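# Tuck the print's fourth corner under its board holder

## Task

A print sits on a board with three of its corners already tucked into the board's holders, while the fourth corner rests on top of its holder. Work that last corner underneath the holder so all four corners are retained and the print ends up lying flat, with no creases put into it.

## Robot and tools

Robot: two arms, left_arm and right_arm. left_arm has a left hand and right_arm a right hand, mirror images of each other. Calibrated bases in the scene frame: left_arm at (-0.001, +0.315, 0) m, right_arm at (+0.049, -0.337, 0) m, both turned only slightly about z. Scene frame: origin at table-top height midway between the arms, +z up, +x out over the table, left_arm on the +y side. Image left and right do not match arm names. A camera stand is bolted behind the arms.

Hand point and axes (right hand; for the left hand flip the sign of x, since there +x points toward the thumb): +z runs along straight fingers to the tips, +x across the palm away from the thumb, +y out of the palm face. The palm face is at y = -0.062 m. Straight fingertips end about 0.139 m past the knuckles, which sit at z = -0.017 m. A rigid mast on the palm side of the wrist (x +0.05 to +0.10, z -0.16 to -0.11, out to y = +0.06 m) can strike objects. Fingertips carry 0.03 m rubber caps; the rest of the hand is hard plastic.

execute_actions(actions, cameras): actions is a list of actions; each action is a list of at most 15 rows, one row per 1/30 s step, and a short action repeats its final row until 15 steps pass. Every row is a single list of 48 numbers in [-1, 1] covering both arms: left_arm dx, dy, dz, rx, ry, rz; then 16 left hand motor numbers; left current_limit, speed; then the same 24 for right_arm. Pose numbers are offsets, not poses: each row is measured from that arm's Hand target at the start of the action (not from the previous row), along the Hand target's own axes. Scale: 1.0 = 0.6 m for dx, dy, dz, and 180 degrees for rx, ry, rz, which form one rotation vector. Sending six zeros re-requests the current Hand target. Images are returned only with an empty actions list or when cameras names them.

Hand motor order in every row and result list: index_abd, index_mcp, index_pip, index_dip, middle_abd, middle_mcp, middle_pip, middle_dip, ring_abd, ring_mcp, ring_pip, ring_dip, thumb_cmc, thumb_axl, thumb_mcp, thumb_ipl. These are absolute goal angles scaled linearly between each hinge's stops; moving toward -1 curls or bends. Straight values: _abd 0.00, _mcp +0.75, _pip +0.58, _dip +0.70, thumb_cmc +0.71, thumb_axl +0.68, thumb_mcp +0.23, thumb_ipl +0.17. current_limit maps -1..+1 to 0..550 mA (minimum 11 mA); speed sets motor goal rate as (speed+1)/2 of 8.5 rad/s. Initial values are +0.4 and -0.6. Hand zeros are real goals, so to keep a hand unchanged, copy back its hand_goal, hand_current_limit and hand_speed.

move(target, speed, blend, blocking, cameras): drives each hand point in a straight line toward a target row of 48 numbers, or through a list of up to 15 rows, with pose offsets again counted from the Hand targets as they were at the call, same axes and scale. speed is in m/s, 0.002 to 1, default 0.25 (rotation up to twice that in rad/s); blend in m rounds intermediate corners. The whole list shares 10 s. Paths do not avoid obstacles. Faster moves lag, overshoot and hit harder; aiming past a contact presses harder. Avoid paths near an arm's own base. The result adds a move: line (done, off_target, moving, held, fault) plus limits such as paced or held.

wait(seconds 0 to 10) lets time pass with commands held. stop brakes a running move. zoom_image(camera, region [x0,y0,x1,y1], at most 504 by 504 px) enlarges the latest image of cam_head_left, cam_head_right, cam_high, cam_left_wrist or cam_right_wrist (each 672x504). clear_fault(arm) releases a torque-faulted arm. finished_scene ends the scene for good.

Results: end_effector_position (m), end_effector_quat_wxyz and velocities in the scene frame; Hand target is the last commanded pose after clipping, the base for the next offsets. Each step the command is clipped to within 70 mm and 16 degrees of the measured pose, so large offsets take several actions. The hand often settles short; re-send or add the gap. Per-motor lists: hand_goal, hand_measured, hand_current_ma, hand_state (moving, goal, blocked, overload). Joint velocities may read within noise.

Avoid: dropping or flinging anything; anything leaving the table (fails); hard hits on fixed or heavy items (fails); arms or hands pressing each other (closing on the other hand's fingers counts). Contact torque at joint limits (waist and shoulder 56.4, elbow 47, forearm roll 25.3, wrist pitch 15.2, wrist roll 16.7 N m) causes a TORQUE FAULT needing clear_fault. A finger motor at 495 mA or more for 5 s shuts down for 10 s. Long stretched reach or pushing heats motors: MOTOR HOT at 65 °C, brakes at 80 °C. To end a push, command the target back past the hand point. After a HAND FAULT line, later calls in that reply do not run. Objects may be nudged by outside forces; the result must stay correct once the robot lets go. Handle the paper gently so it does not crease.

Each tool is called as name(argument=value, ...), one argument or row to a line, values as JSON.

## Session

execute_actions(
  actions=[],
)

Scene clock: 0.00 s.
left_arm: end_effector_position=(+0.6834, +0.2679, +0.3903) hand_goal=(+0.000, +0.754, +0.576, +0.696, +0.000, +0.754, +0.576, +0.696, +0.000, +0.754, +0.576, +0.696, +0.714, +0.678, +0.226, +0.168) hand_measured=(+0.000, +0.754, +0.576, +0.696, +0.000, +0.754, +0.576, +0.696, +0.000, +0.754, +0.576, +0.696, +0.714, +0.678, +0.226, +0.168) hand_current_ma=(+0, +0, +0, +0, +0, +0, +0, +0, +0, +0, +0, +0, +0, +0, +0, +0) hand_state=(goal, goal, goal, goal, goal, goal, goal, goal, goal, goal, goal, goal, goal, goal, goal, goal) hand_current_limit=0.40 hand_speed=-0.60 end_effector_quat_wxyz=(-0.035, +0.532, +0.785, +0.317) | right_arm: end_effector_position=(+0.7509, -0.2060, +0.1269) hand_goal=(+0.000, +0.754, +0.576, +0.696, +0.000, +0.754, +0.576, +0.696, +0.000, +0.754, +0.576, +0.696, +0.714, +0.678, +0.226, +0.168) hand_measured=(+0.000, +0.754, +0.576, +0.696, +0.000, +0.754, +0.576, +0.696, +0.000, +0.754, +0.576, +0.696, +0.714, +0.678, +0.226, +0.168) hand_current_ma=(+0, +0, +0, +0, +0, +0, +0, +0, +0, +0, +0, +0, +0, +0, +0, +0) hand_state=(goal, goal, goal, goal, goal, goal, goal, goal, goal, goal, goal, goal, goal, goal, goal, goal) hand_current_limit=0.40 hand_speed=-0.60 end_effector_quat_wxyz=(-0.186, -0.279, +0.788, -0.516)
Joint positions: left_arm=[-0.331 -0.495 -1.293 0.863 -0.908 0.253] | right_arm=[0.402 -1.331 -2.181 -1.011 -1.572 0.118]
Joint velocities: within noise
Joint torques (N m): no reading
Hand target: left_arm +0.6834, +0.2679, +0.3903; -0.035, +0.532, +0.785, +0.317 | right_arm +0.7509, -0.2060, +0.1269; -0.186, -0.279, +0.788, -0.516

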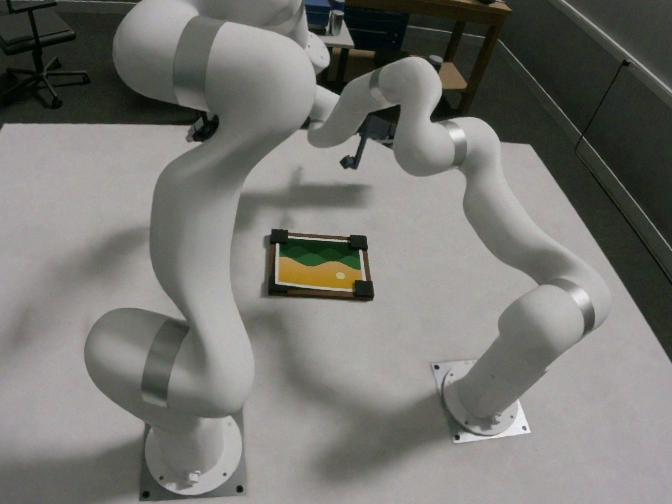

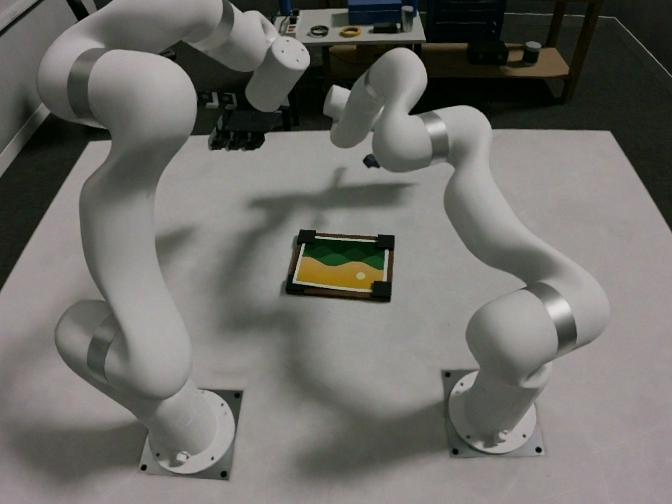

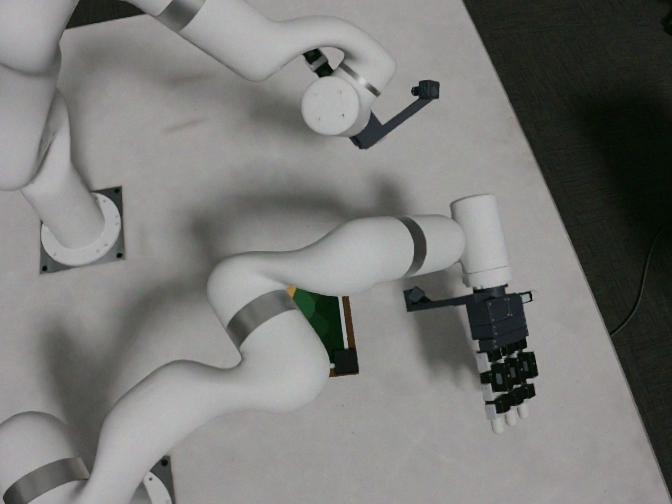

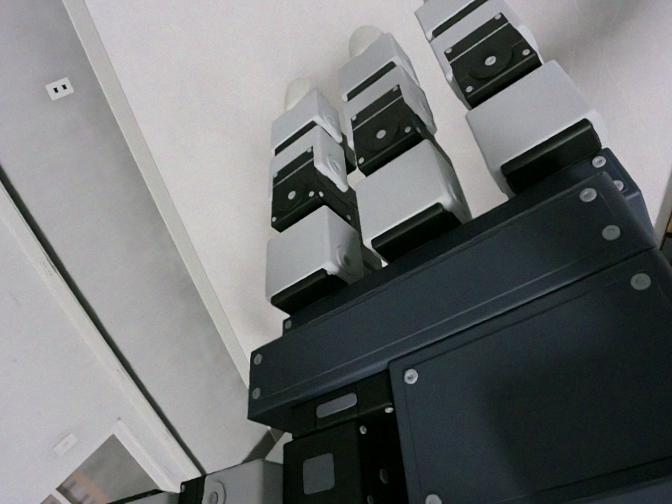

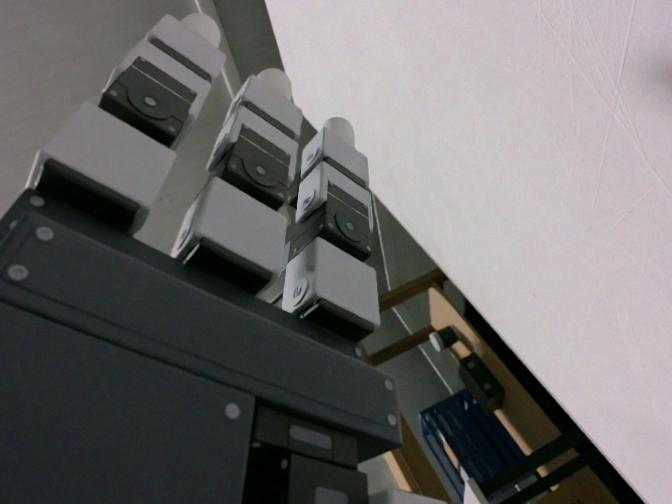

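zoom_image(
  camera="cam_head_right",
  region=[270, 215, 410, 315],
)

zoom_image(
  camera="cam_head_left",
  region=[250, 215, 390, 315],
)

Scaled by 3.600 from the camera's 672x504 image, which has a finer 960x720 frame.

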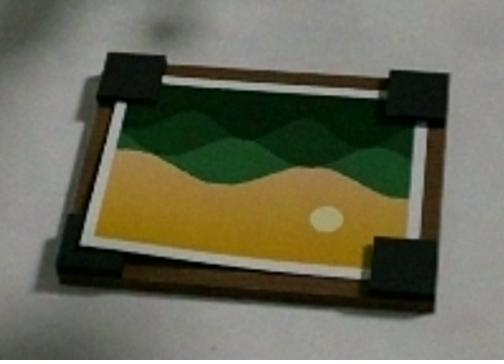

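Scaled by 3.600 from the camera's 672x504 image, which has a finer 960x720 frame.

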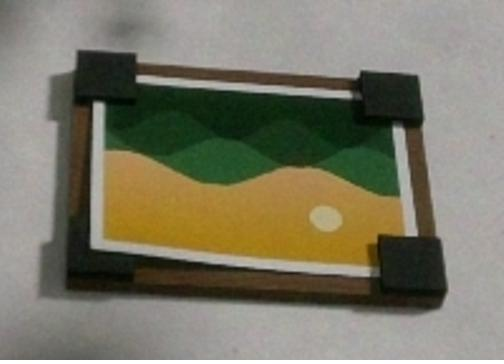

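move(
  target=[-0.0, 0, 0, 0.3646, -0.1227, -0.3612, 0,0.754,0.576,0.696, 0,-0.479,-0.81,-0.17, 0,-0.479,-0.81,-0.17, 0.714,0.678,0.226,0.168, 0.4,-0.6, 0,0,0,0,0,0, 0.0,0.754,0.576,0.696,0,0.754,0.576,0.696,0,0.754,0.576,0.696,0.714,0.678,0.226,0.168,0.4,-0.6],
  speed=0.4,
  cameras=["cam_high","cam_head_right","cam_left_wrist"],
)

Scene clock: 95.77 s.
left_arm: end_effector_position=(+0.6833, +0.2679, +0.3902) hand_goal=(+0.000, +0.754, +0.576, +0.696, +0.000, -0.478, -0.810, -0.170, +0.000, -0.478, -0.810, -0.170, +0.714, +0.678, +0.226, +0.168) hand_measured=(+0.000, +0.750, +0.576, +0.696, +0.000, -0.426, -0.700, -0.162, +0.000, -0.430, -0.698, -0.162, +0.712, +0.678, +0.224, +0.168) hand_current_ma=(+0, -15, +3, +0, +0, +269, +385, +35, +0, +249, +385, +34, -8, -4, -13, -2) hand_state=(goal, goal, goal, goal, goal, blocked, blocked, goal, goal, blocked, blocked, goal, goal, goal, goal, goal) hand_current_limit=0.40 hand_speed=-0.60 end_effector_quat_wxyz=(+0.000, +0.000, +0.966, -0.259) | right_arm: end_effector_position=(+0.7509, -0.2060, +0.1269) hand_goal=(+0.000, +0.754, +0.576, +0.696, +0.000, +0.754, +0.576, +0.696, +0.000, +0.754, +0.576, +0.696, +0.714, +0.678, +0.226, +0.168) hand_measured=(+0.000, +0.750, +0.576, +0.696, +0.000, +0.750, +0.576, +0.696, +0.000, +0.750, +0.576, +0.696, +0.710, +0.678, +0.226, +0.168) hand_current_ma=(+0, -7, +1, +0, +0, -9, +1, +0, +0, -8, +1, +0, -6, -1, +0, +0) hand_state=(goal, goal, goal, goal, goal, goal, goal, goal, goal, goal, goal, goal, goal, goal, goal, goal) hand_current_limit=0.40 hand_speed=-0.60 end_effector_quat_wxyz=(-0.186, -0.279, +0.788, -0.516)
Joint positions: left_arm=[0.002 -0.718 -1.874 -0.565 -1.206 0.204] | right_arm=[0.402 -1.331 -2.181 -1.011 -1.572 0.118]
Joint torques (N m): left_arm=[11.99 31.01 -10.99 -1.91 0.85 -0.85] | right_arm=[-0.06 57.59 -25.19 -0.21 -1.54 0.07]
Hand target: left_arm +0.6834, +0.2679, +0.3903; +0.000, +0.000, +0.966, -0.259 | right_arm +0.7509, -0.2060, +0.1269; -0.186, -0.279, +0.788, -0.516
Off the commanded pose: left_arm 0.000 m, 0 deg | right_arm 0.000 m, 0 deg.
move: done
camera_calibration:
cam_left_wrist: T_world_to_cam=[[0.779827, -0.505833, 0.368785, -0.58335], [-0.449175, -0.0418163, 0.892464, -0.0765536], [-0.436017, -0.861617, -0.259817, 0.75093], [0, 0, 0, 1]] pos_world=[0.747944, 0.348736, 0.478556]
Images, in order (width x height): cam_head_right 672x504, cam_high 672x504, cam_left_wrist 672x504.

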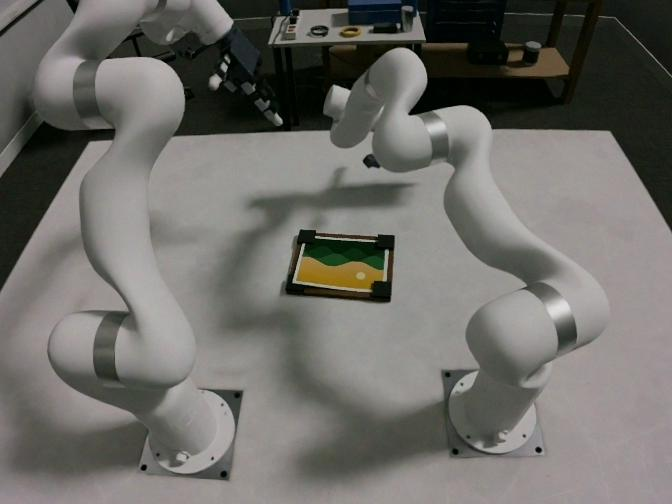

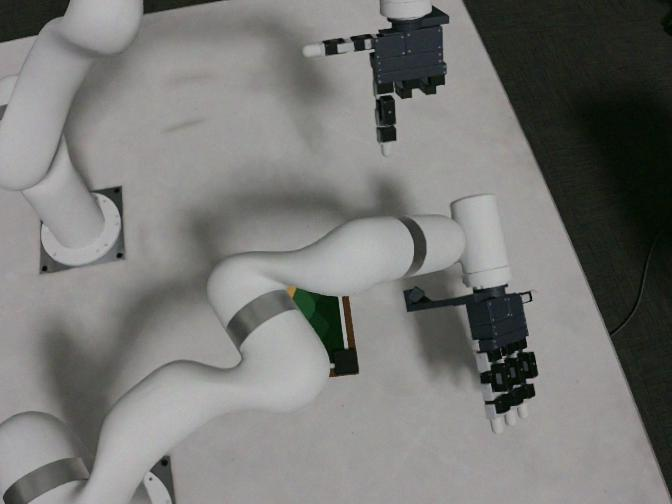

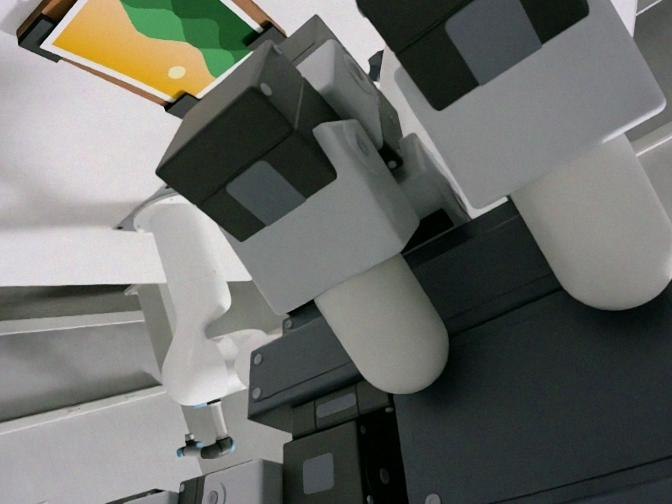

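move(
  target=[0.4338, -0.108, 0.1341, 0,0,0, 0,0.754,0.576,0.696, 0,1,1,1, 0,1,1,1, 0.714,0.678,0.226,0.168, 0.4,-0.4, 0,0,0,0,0,0, 0.0,0.754,0.576,0.696,0,0.754,0.576,0.696,0,0.754,0.576,0.696,0.714,0.678,0.226,0.168,0.4,-0.6],
  speed=0.3,
  cameras=["all"],
)

Scene clock: 107.00 s.
left_arm: end_effector_position=(+0.4232, +0.1715, +0.3528) hand_goal=(+0.000, +0.754, +0.576, +0.696, +0.000, +1.000, +1.000, +1.000, +0.000, +1.000, +1.000, +1.000, +0.714, +0.678, +0.226, +0.168) hand_measured=(+0.000, +0.750, +0.576, +0.696, +0.000, +0.982, +0.992, +0.996, +0.000, +0.984, +0.992, +0.996, +0.712, +0.678, +0.224, +0.168) hand_current_ma=(+0, -17, +3, +0, +0, -92, -36, -16, +0, -77, -38, -15, -9, -4, -13, -2) hand_state=(goal, goal, goal, goal, goal, goal, goal, goal, goal, goal, goal, goal, goal, goal, goal, goal) hand_current_limit=0.40 hand_speed=-0.40 end_effector_quat_wxyz=(+0.000, +0.000, +0.966, -0.259) | right_arm: end_effector_position=(+0.7509, -0.2060, +0.1269) hand_goal=(+0.000, +0.754, +0.576, +0.696, +0.000, +0.754, +0.576, +0.696, +0.000, +0.754, +0.576, +0.696, +0.714, +0.678, +0.226, +0.168) hand_measured=(+0.000, +0.750, +0.576, +0.696, +0.000, +0.750, +0.576, +0.696, +0.000, +0.750, +0.576, +0.696, +0.710, +0.678, +0.226, +0.168) hand_current_ma=(+0, -7, +1, +0, +0, -9, +1, +0, +0, -8, +1, +0, -6, -1, +0, +0) hand_state=(goal, goal, goal, goal, goal, goal, goal, goal, goal, goal, goal, goal, goal, goal, goal, goal) hand_current_limit=0.40 hand_speed=-0.60 end_effector_quat_wxyz=(-0.186, -0.279, +0.788, -0.516)
Joint positions: left_arm=[-0.218 -0.101 -0.957 -0.701 -0.854 0.234] | right_arm=[0.402 -1.331 -2.181 -1.011 -1.572 0.118]
Joint torques (N m): left_arm=[-10.11 34.75 -10.92 -2.06 1.65 -0.91] | right_arm=[-0.83 57.38 -25.15 -0.4 -1.48 0.16]
Hand target: left_arm +0.4231, +0.1715, +0.3528; +0.000, +0.000, +0.966, -0.259 | right_arm +0.7509, -0.2060, +0.1269; -0.186, -0.279, +0.788, -0.516
Off the commanded pose: left_arm 0.000 m, 0 deg | right_arm 0.000 m, 0 deg.
move: done
camera_calibration:
cam_left_wrist: T_world_to_cam=[[0.779811, -0.505626, 0.369103, -0.415622], [-0.449589, -0.042054, 0.892245, -0.163673], [-0.43562, -0.861727, -0.260118, 0.5448], [0, 0, 0, 1]] pos_world=[0.487847, 0.252436, 0.441156]

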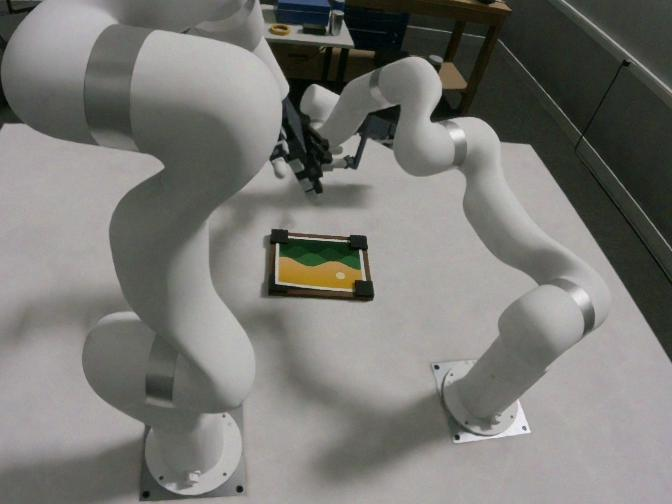

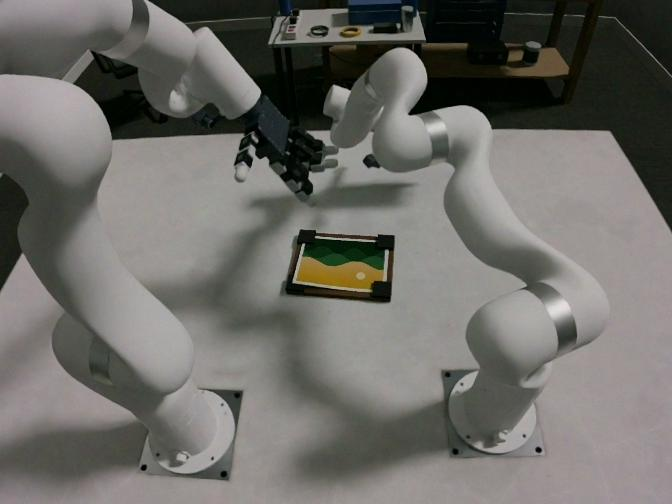

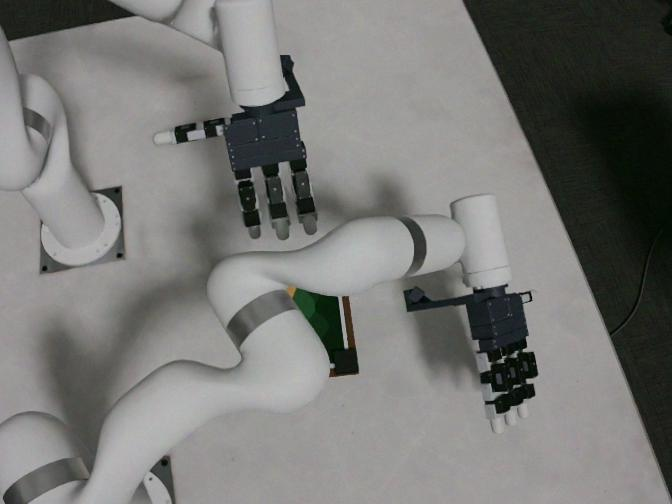

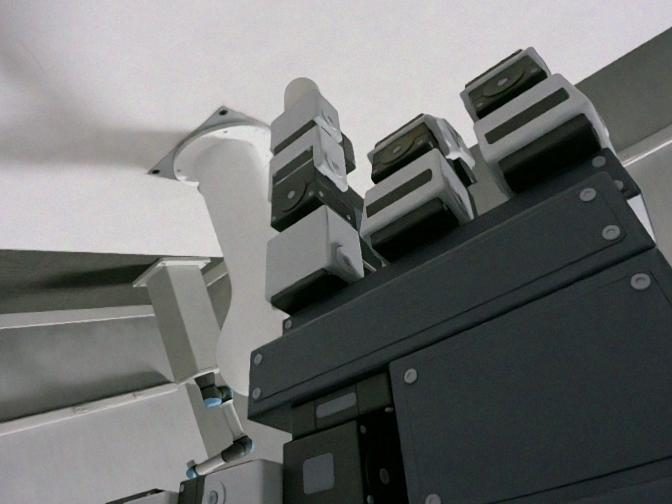

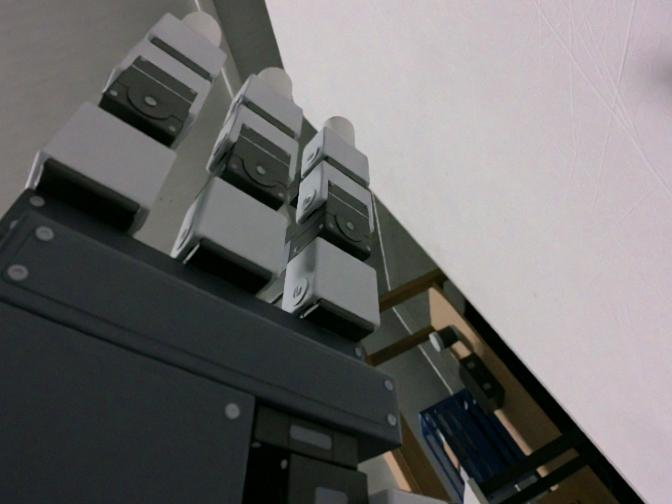

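move(
  target=[0, 0.192, 0.164, 0,0,0, 0,0.754,0.576,0.696, 0,1,1,1, 0,1,1,1, 0.714,0.678,0.226,0.168, 0.4,-0.4, 0.442,-0.149,0.284,0,0,0, 0.0,0.754,0.576,0.696,0,0.754,0.576,0.696,0,0.754,0.576,0.696,0.714,0.678,0.226,0.168,0.4,-0.6],
  speed=0.25,
  cameras=["all"],
)

zoom_image(
  camera="cam_high",
  region=[200, 190, 400, 390],
)

zoom_image(
  camera="cam_head_right",
  region=[260, 180, 400, 310],
)

Scene clock: 129.07 s.
left_arm: end_effector_position=(+0.4232, +0.2220, +0.2100) hand_goal=(+0.000, +0.754, +0.576, +0.696, +0.000, +1.000, +1.000, +1.000, +0.000, +1.000, +1.000, +1.000, +0.714, +0.678, +0.226, +0.168) hand_measured=(+0.000, +0.750, +0.576, +0.696, +0.000, +0.982, +0.992, +0.996, +0.000, +0.984, +0.992, +0.996, +0.712, +0.678, +0.224, +0.168) hand_current_ma=(+0, -18, +3, +0, +0, -90, -34, -16, +0, -76, -36, -15, -10, -4, -13, -2) hand_state=(goal, goal, goal, goal, goal, goal, goal, goal, goal, goal, goal, goal, goal, goal, goal, goal) hand_current_limit=0.40 hand_speed=-0.40 end_effector_quat_wxyz=(+0.000, +0.000, +0.966, -0.259) | right_arm: end_effector_position=(+0.6008, -0.4558, +0.2765) hand_goal=(+0.000, +0.754, +0.576, +0.696, +0.000, +0.754, +0.576, +0.696, +0.000, +0.754, +0.576, +0.696, +0.714, +0.678, +0.226, +0.168) hand_measured=(+0.000, +0.750, +0.576, +0.696, +0.000, +0.748, +0.576, +0.696, +0.000, +0.748, +0.576, +0.696, +0.710, +0.678, +0.226, +0.168) hand_current_ma=(+0, -7, +1, +0, +0, -9, +1, +0, +0, -9, +1, +0, -7, -1, +0, +0) hand_state=(goal, goal, goal, goal, goal, goal, goal, goal, goal, goal, goal, goal, goal, goal, goal, goal) hand_current_limit=0.40 hand_speed=-0.60 end_effector_quat_wxyz=(-0.186, -0.279, +0.788, -0.516)
Joint positions: left_arm=[-0.109 -0.282 -0.801 -0.925 -0.67 0.658] | right_arm=[0.102 -0.586 -1.228 -1.247 -1.3 0.218]
Joint torques (N m): left_arm=[12.35 11.18 -8.39 -2.05 1.46 0.77] | right_arm=[-13.42 55.58 -17.87 -2.1 0.27 -0.97]
Hand target: left_arm +0.4232, +0.2220, +0.2100; +0.000, +0.000, +0.966, -0.259 | right_arm +0.6008, -0.4558, +0.2765; -0.186, -0.279, +0.788, -0.516
Off the commanded pose: left_arm 0.000 m, 0 deg | right_arm 0.000 m, 0 deg.
move: done
camera_calibration:
cam_left_wrist: T_world_to_cam=[[0.779811, -0.505626, 0.369103, -0.33738], [-0.449589, -0.042054, 0.892245, -0.0341369], [-0.43562, -0.861727, -0.260118, 0.551172], [0, 0, 0, 1]] pos_world=[0.487847, 0.302936, 0.298356]
cam_right_wrist: T_world_to_cam=[[0.193911, 0.392196, -0.899211, 0.338594], [0.695123, 0.591864, 0.408045, -0.305722], [0.692245, -0.704187, -0.157855, -0.564886], [0, 0, 0, 1]] pos_world=[0.537897, -0.349634, 0.340046]

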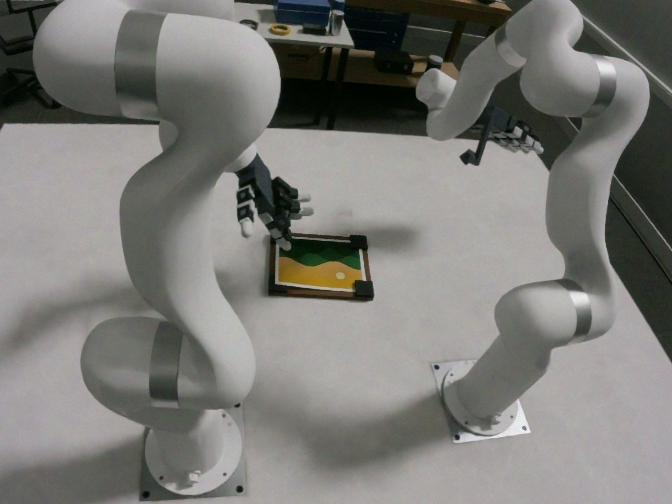

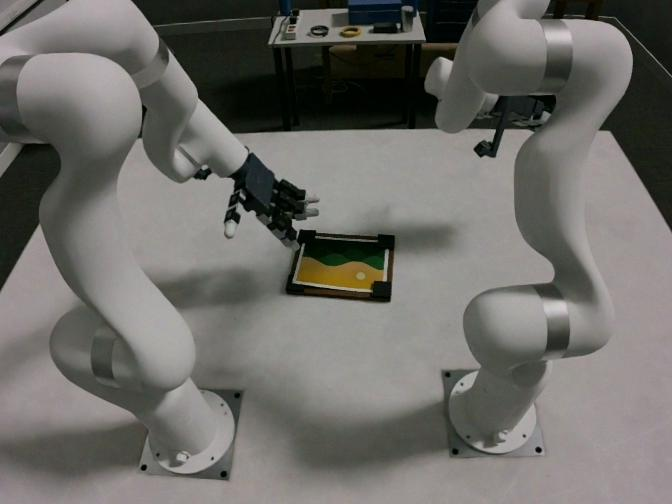

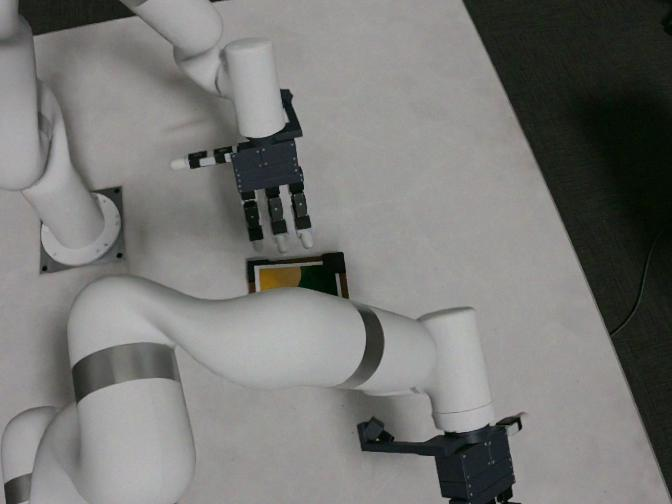

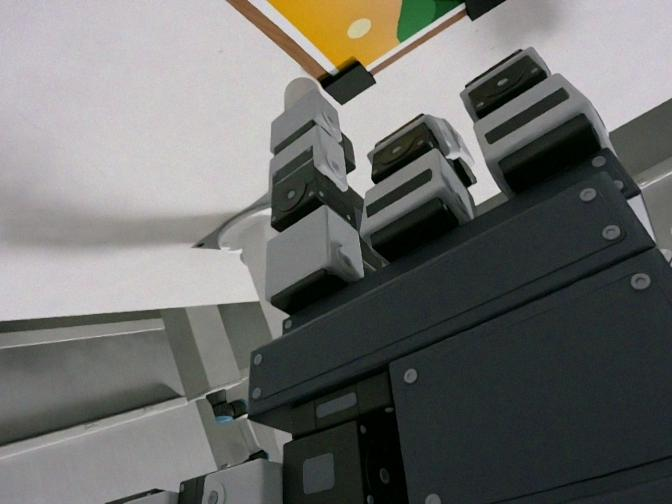

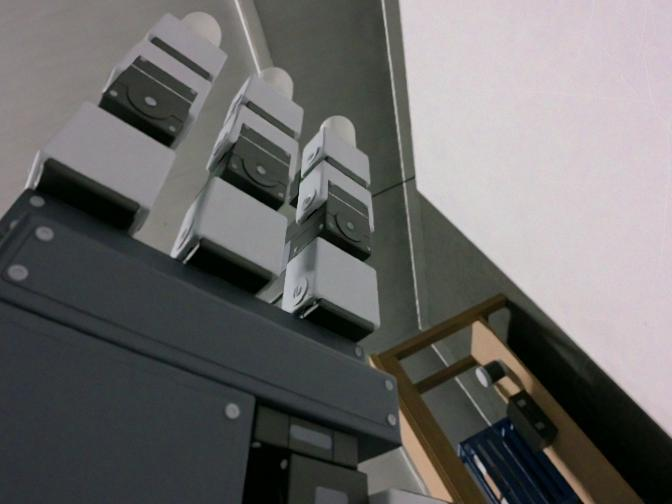

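Scaled by 2.520 from the camera's 672x504 image, which has a finer 960x720 frame.

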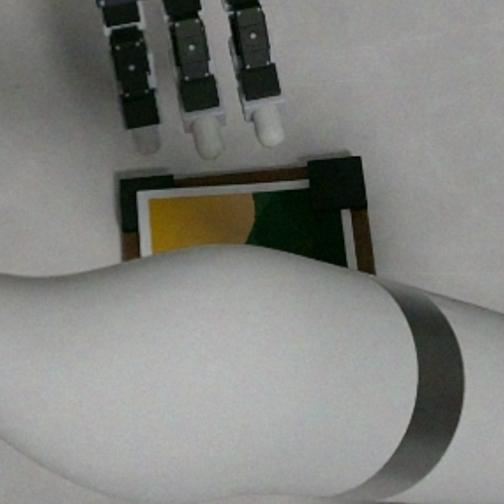

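Scaled by 3.600 from the camera's 672x504 image, which has a finer 960x720 frame.

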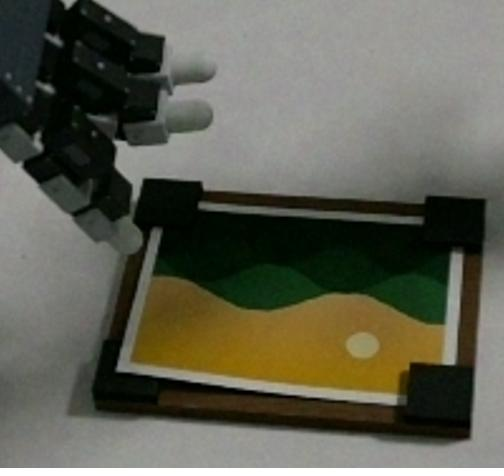

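move(
  target=[0, 0, 0, 0,0,0, 0,0.754,0.576,0.696, 0,1,1,1, 0,1,1,1, 0.714,0.678,0.226,0.168, 0.4,-0.4, 0.12,0.4522,-0.4982,-0.7916,0.0475,-0.0621, 0.0,1,1,1,0,1,1,1,0,1,1,1,0.714,0.678,0.226,0.168,0.4,-0.6],
  speed=0.25,
  cameras=["all"],
)

Scene clock: 199.87 s.
left_arm: end_effector_position=(+0.4232, +0.2220, +0.2100) hand_goal=(+0.000, +0.754, +0.576, +0.696, +0.000, +1.000, +1.000, +1.000, +0.000, +1.000, +1.000, +1.000, +0.714, +0.678, +0.226, +0.168) hand_measured=(+0.000, +0.750, +0.576, +0.696, +0.000, +0.982, +0.992, +0.996, +0.000, +0.984, +0.992, +0.996, +0.712, +0.678, +0.224, +0.168) hand_current_ma=(+0, -18, +3, +0, +0, -90, -34, -16, +0, -76, -36, -15, -10, -4, -13, -2) hand_state=(goal, goal, goal, goal, goal, goal, goal, goal, goal, goal, goal, goal, goal, goal, goal, goal) hand_current_limit=0.40 hand_speed=-0.40 end_effector_quat_wxyz=(+0.000, +0.000, +0.966, -0.259) | right_arm: end_effector_position=(+0.3752, -0.1149, +0.2447) hand_goal=(+0.000, +1.000, +1.000, +1.000, +0.000, +1.000, +1.000, +1.000, +0.000, +1.000, +1.000, +1.000, +0.714, +0.678, +0.226, +0.168) hand_measured=(+0.000, +1.000, +0.998, +0.998, +0.000, +1.000, +0.998, +0.998, +0.000, +1.000, +0.998, +0.998, +0.718, +0.678, +0.224, +0.168) hand_current_ma=(+0, +0, -2, -3, +0, +0, -2, -4, +0, +0, -2, -4, +7, -1, -2, +0) hand_state=(goal, goal, goal, goal, goal, goal, goal, goal, goal, goal, goal, goal, goal, goal, goal, goal) hand_current_limit=0.40 hand_speed=-0.60 end_effector_quat_wxyz=(-0.405, +0.058, +0.705, +0.579)
Joint positions: left_arm=[-0.109 -0.282 -0.801 -0.925 -0.67 0.658] | right_arm=[0.005 -0.801 -0.674 1.037 -1.505 -0.987]
Joint torques (N m): left_arm=[11.82 10.97 -8.61 -2.08 0.9 0.89] | right_arm=[12.81 20.08 -3.11 1.55 -4.16 -1.2]
Hand target: left_arm +0.4232, +0.2220, +0.2100; +0.000, +0.000, +0.966, -0.259 | right_arm +0.3752, -0.1149, +0.2447; -0.405, +0.058, +0.705, +0.579
Off the commanded pose: left_arm 0.000 m, 0 deg | right_arm 0.000 m, 0 deg.
move: done
camera_calibration:
cam_left_wrist: T_world_to_cam=[[0.779827, -0.505595, 0.369112, -0.3374], [-0.449549, -0.0419773, 0.892269, -0.0341867], [-0.435632, -0.861749, -0.260025, 0.551156], [0, 0, 0, 1]] pos_world=[0.487847, 0.302936, 0.298357]
cam_right_wrist: T_world_to_cam=[[0.865426, 0.501037, -0.000042708, -0.239432], [0.355625, -0.614319, -0.704374, -0.0766304], [-0.352944, 0.609568, -0.709829, 0.504469], [0, 0, 0, 1]] pos_world=[0.412512, -0.234619, 0.3041]

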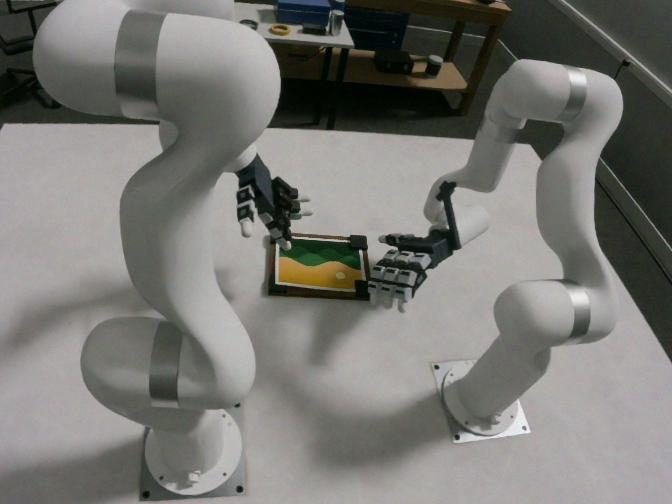

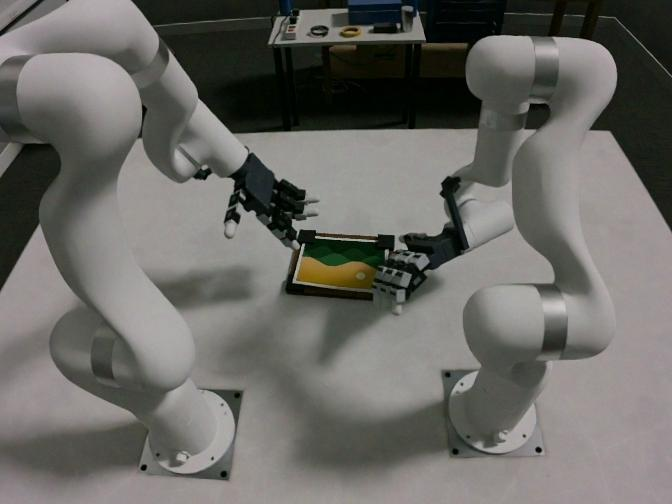

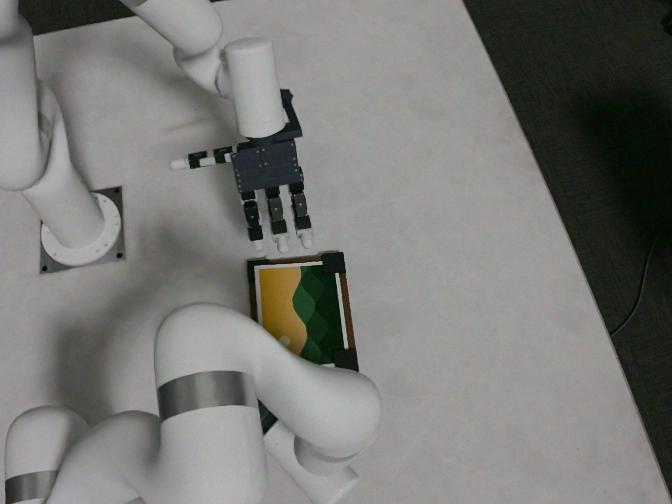

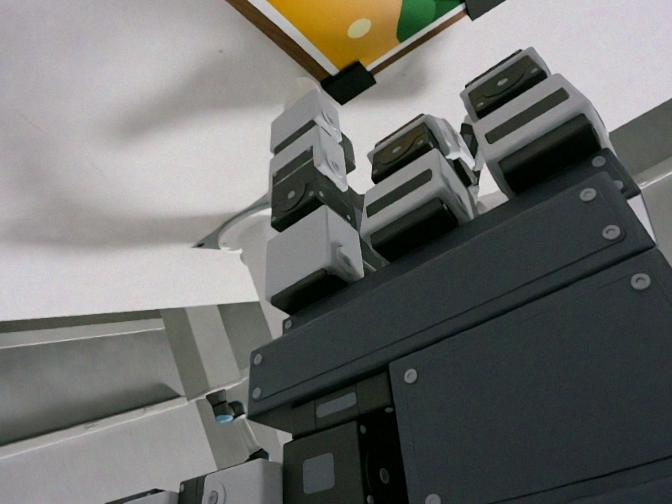

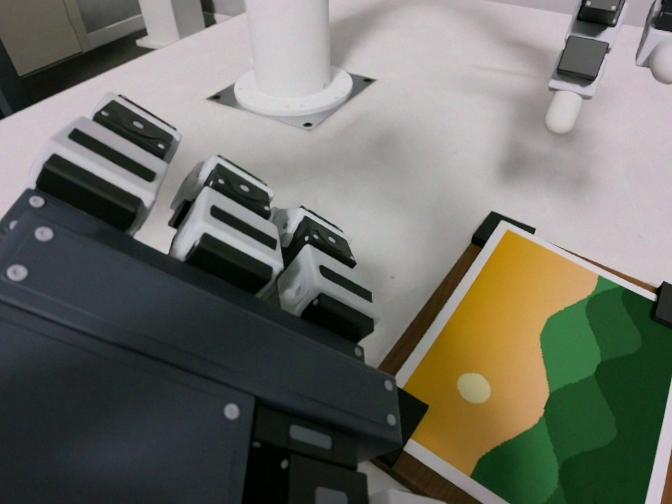

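zoom_image(
  camera="cam_right_wrist",
  region=[420, 170, 580, 290],
)

zoom_image(
  camera="cam_high",
  region=[230, 235, 370, 380],
)

zoom_image(
  camera="cam_right_wrist",
  region=[370, 200, 672, 504],
)

Scaled by 3.150 from the camera's 672x504 image, which has a finer 960x720 frame.

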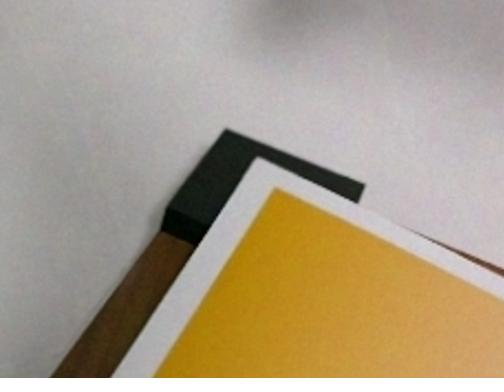

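Scaled by 3.476 from the camera's 672x504 image, which has a finer 960x720 frame.

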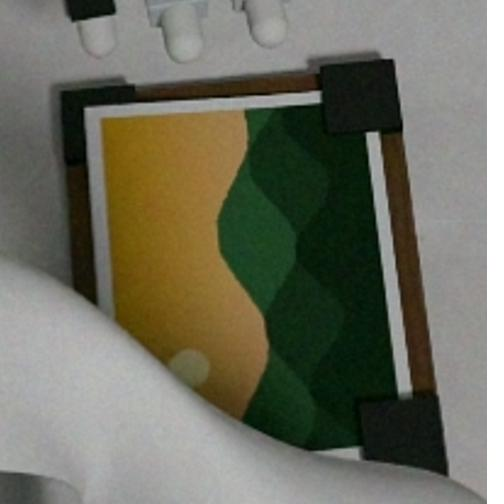

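Scaled by 1.658 from the camera's 672x504 image, which has a finer 960x720 frame.

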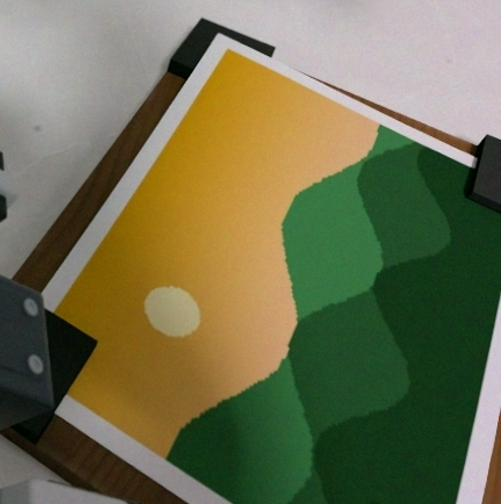

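move(
  target=[-0.0313, 0.035, 0.1838, 0,0,0, 0,0.754,0.576,0.696, 0,1,1,1, 0,1,1,1, 0.714,0.678,0.226,0.168, 0.2,-0.4, 0,0,0,0,0,0, 0.0,1,1,1,0,1,1,1,0,1,1,1,0.714,0.678,0.226,0.168,0,-0.6],
  speed=0.1,
  cameras=["all"],
)

zoom_image(
  camera="cam_right_wrist",
  region=[420, 100, 672, 352],
)

zoom_image(
  camera="cam_head_right",
  region=[260, 200, 400, 320],
)

Scene clock: 251.77 s.
left_arm: end_effector_position=(+0.4421, +0.1851, +0.1040) hand_goal=(+0.000, +0.754, +0.576, +0.696, +0.000, +1.000, +1.000, +1.000, +0.000, +1.000, +1.000, +1.000, +0.714, +0.678, +0.226, +0.168) hand_measured=(+0.000, +0.750, +0.576, +0.696, +0.000, +0.982, +0.992, +0.996, +0.000, +0.984, +0.992, +0.996, +0.712, +0.678, +0.224, +0.168) hand_current_ma=(+0, -18, +3, +0, +0, -90, -34, -16, +0, -76, -36, -15, -10, -4, -13, -2) hand_state=(goal, goal, goal, goal, goal, goal, goal, goal, goal, goal, goal, goal, goal, goal, goal, goal) hand_current_limit=0.20 hand_speed=-0.40 end_effector_quat_wxyz=(+0.000, +0.000, +0.966, -0.259) | right_arm: end_effector_position=(+0.3752, -0.1149, +0.2447) hand_goal=(+0.000, +1.000, +1.000, +1.000, +0.000, +1.000, +1.000, +1.000, +0.000, +1.000, +1.000, +1.000, +0.714, +0.678, +0.226, +0.168) hand_measured=(+0.000, +1.000, +0.998, +0.998, +0.000, +1.000, +0.998, +0.998, +0.000, +1.000, +0.998, +0.998, +0.718, +0.678, +0.224, +0.168) hand_current_ma=(+0, +0, -2, -3, +0, +0, -2, -4, +0, +0, -2, -4, +7, -1, -2, +0) hand_state=(goal, goal, goal, goal, goal, goal, goal, goal, goal, goal, goal, goal, goal, goal, goal, goal) hand_current_limit=0.00 hand_speed=-0.60 end_effector_quat_wxyz=(-0.405, +0.058, +0.705, +0.579)
Joint positions: left_arm=[-0.181 -0.546 -0.855 -1.24 -0.545 0.96] | right_arm=[0.005 -0.801 -0.674 1.037 -1.505 -0.988]
Joint torques (N m): left_arm=[-9.97 16.16 -13.49 -2.25 1.33 0.88] | right_arm=[12.98 20.02 -2.79 2.15 -4.15 -1.07]
Hand target: left_arm +0.4421, +0.1850, +0.1040; +0.000, +0.000, +0.966, -0.259 | right_arm +0.3752, -0.1149, +0.2447; -0.405, +0.058, +0.705, +0.579
Off the commanded pose: left_arm 0.000 m, 0 deg | right_arm 0.000 m, 0 deg.
move: done
camera_calibration:
cam_left_wrist: T_world_to_cam=[[0.779827, -0.505595, 0.369112, -0.33172], [-0.449549, -0.0419773, 0.892269, 0.0673371], [-0.435632, -0.861749, -0.260025, 0.499942], [0, 0, 0, 1]] pos_world=[0.506747, 0.265936, 0.192357]
cam_right_wrist: T_world_to_cam=[[0.865444, 0.501006, -0.0000072275, -0.239458], [0.355602, -0.614282, -0.704418, -0.0766699], [-0.352922, 0.609632, -0.709786, 0.50439], [0, 0, 0, 1]] pos_world=[0.412512, -0.234619, 0.304]

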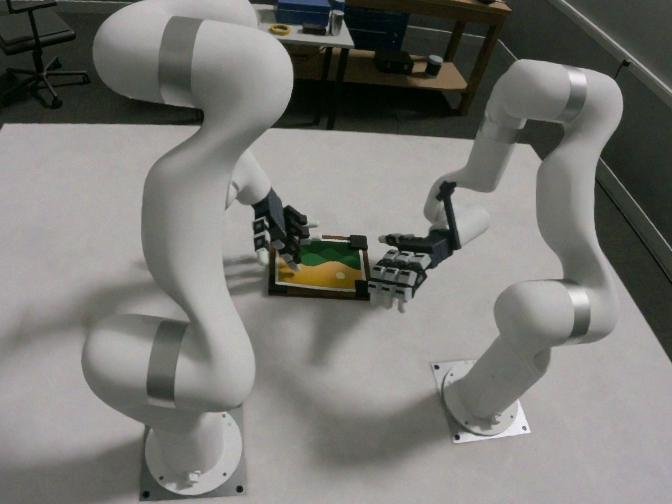

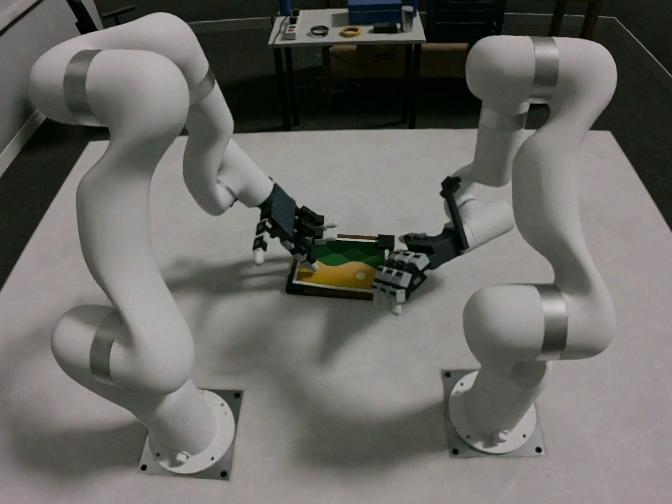

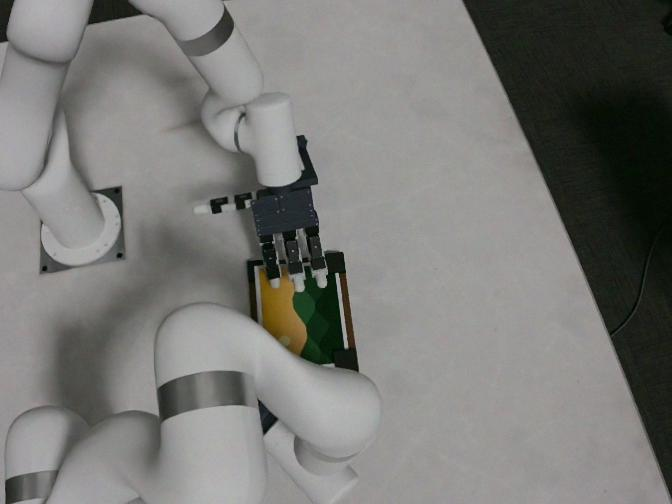

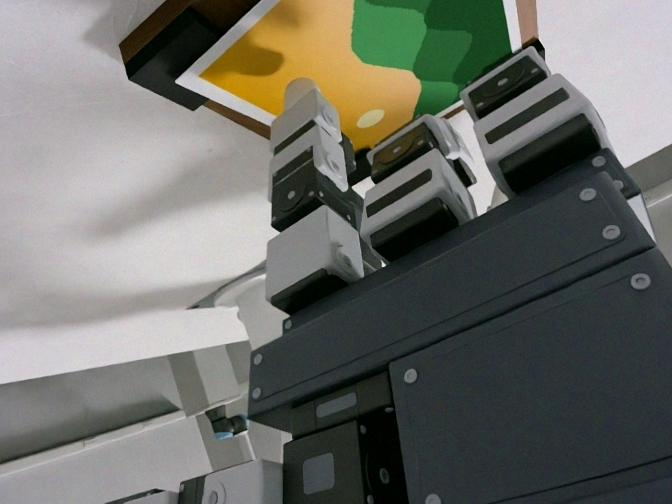

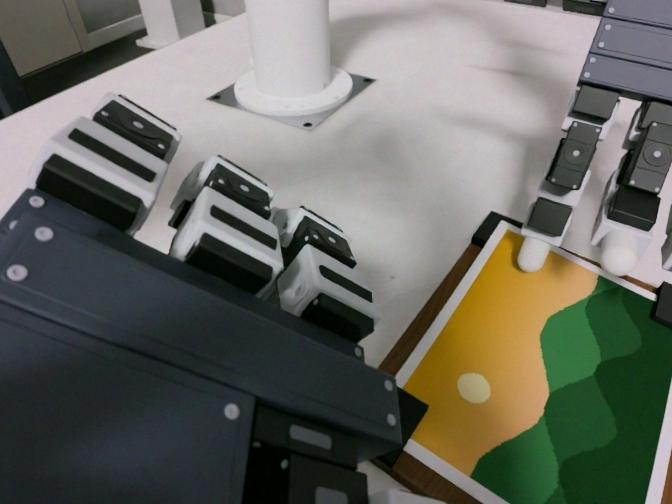

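Scaled by 2.000 from the camera's 672x504 image, which has a finer 960x720 frame.

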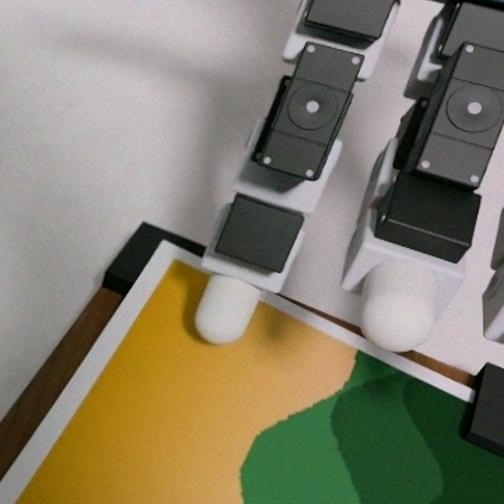

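Scaled by 3.600 from the camera's 672x504 image, which has a finer 960x720 frame.

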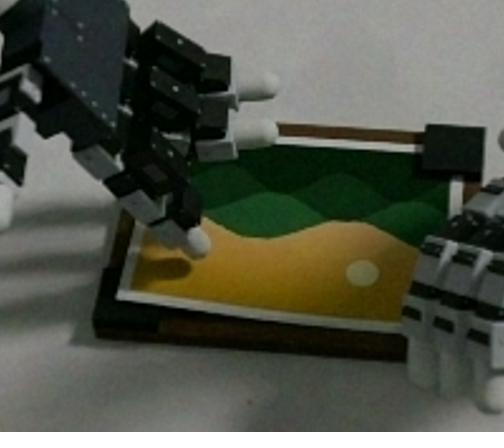

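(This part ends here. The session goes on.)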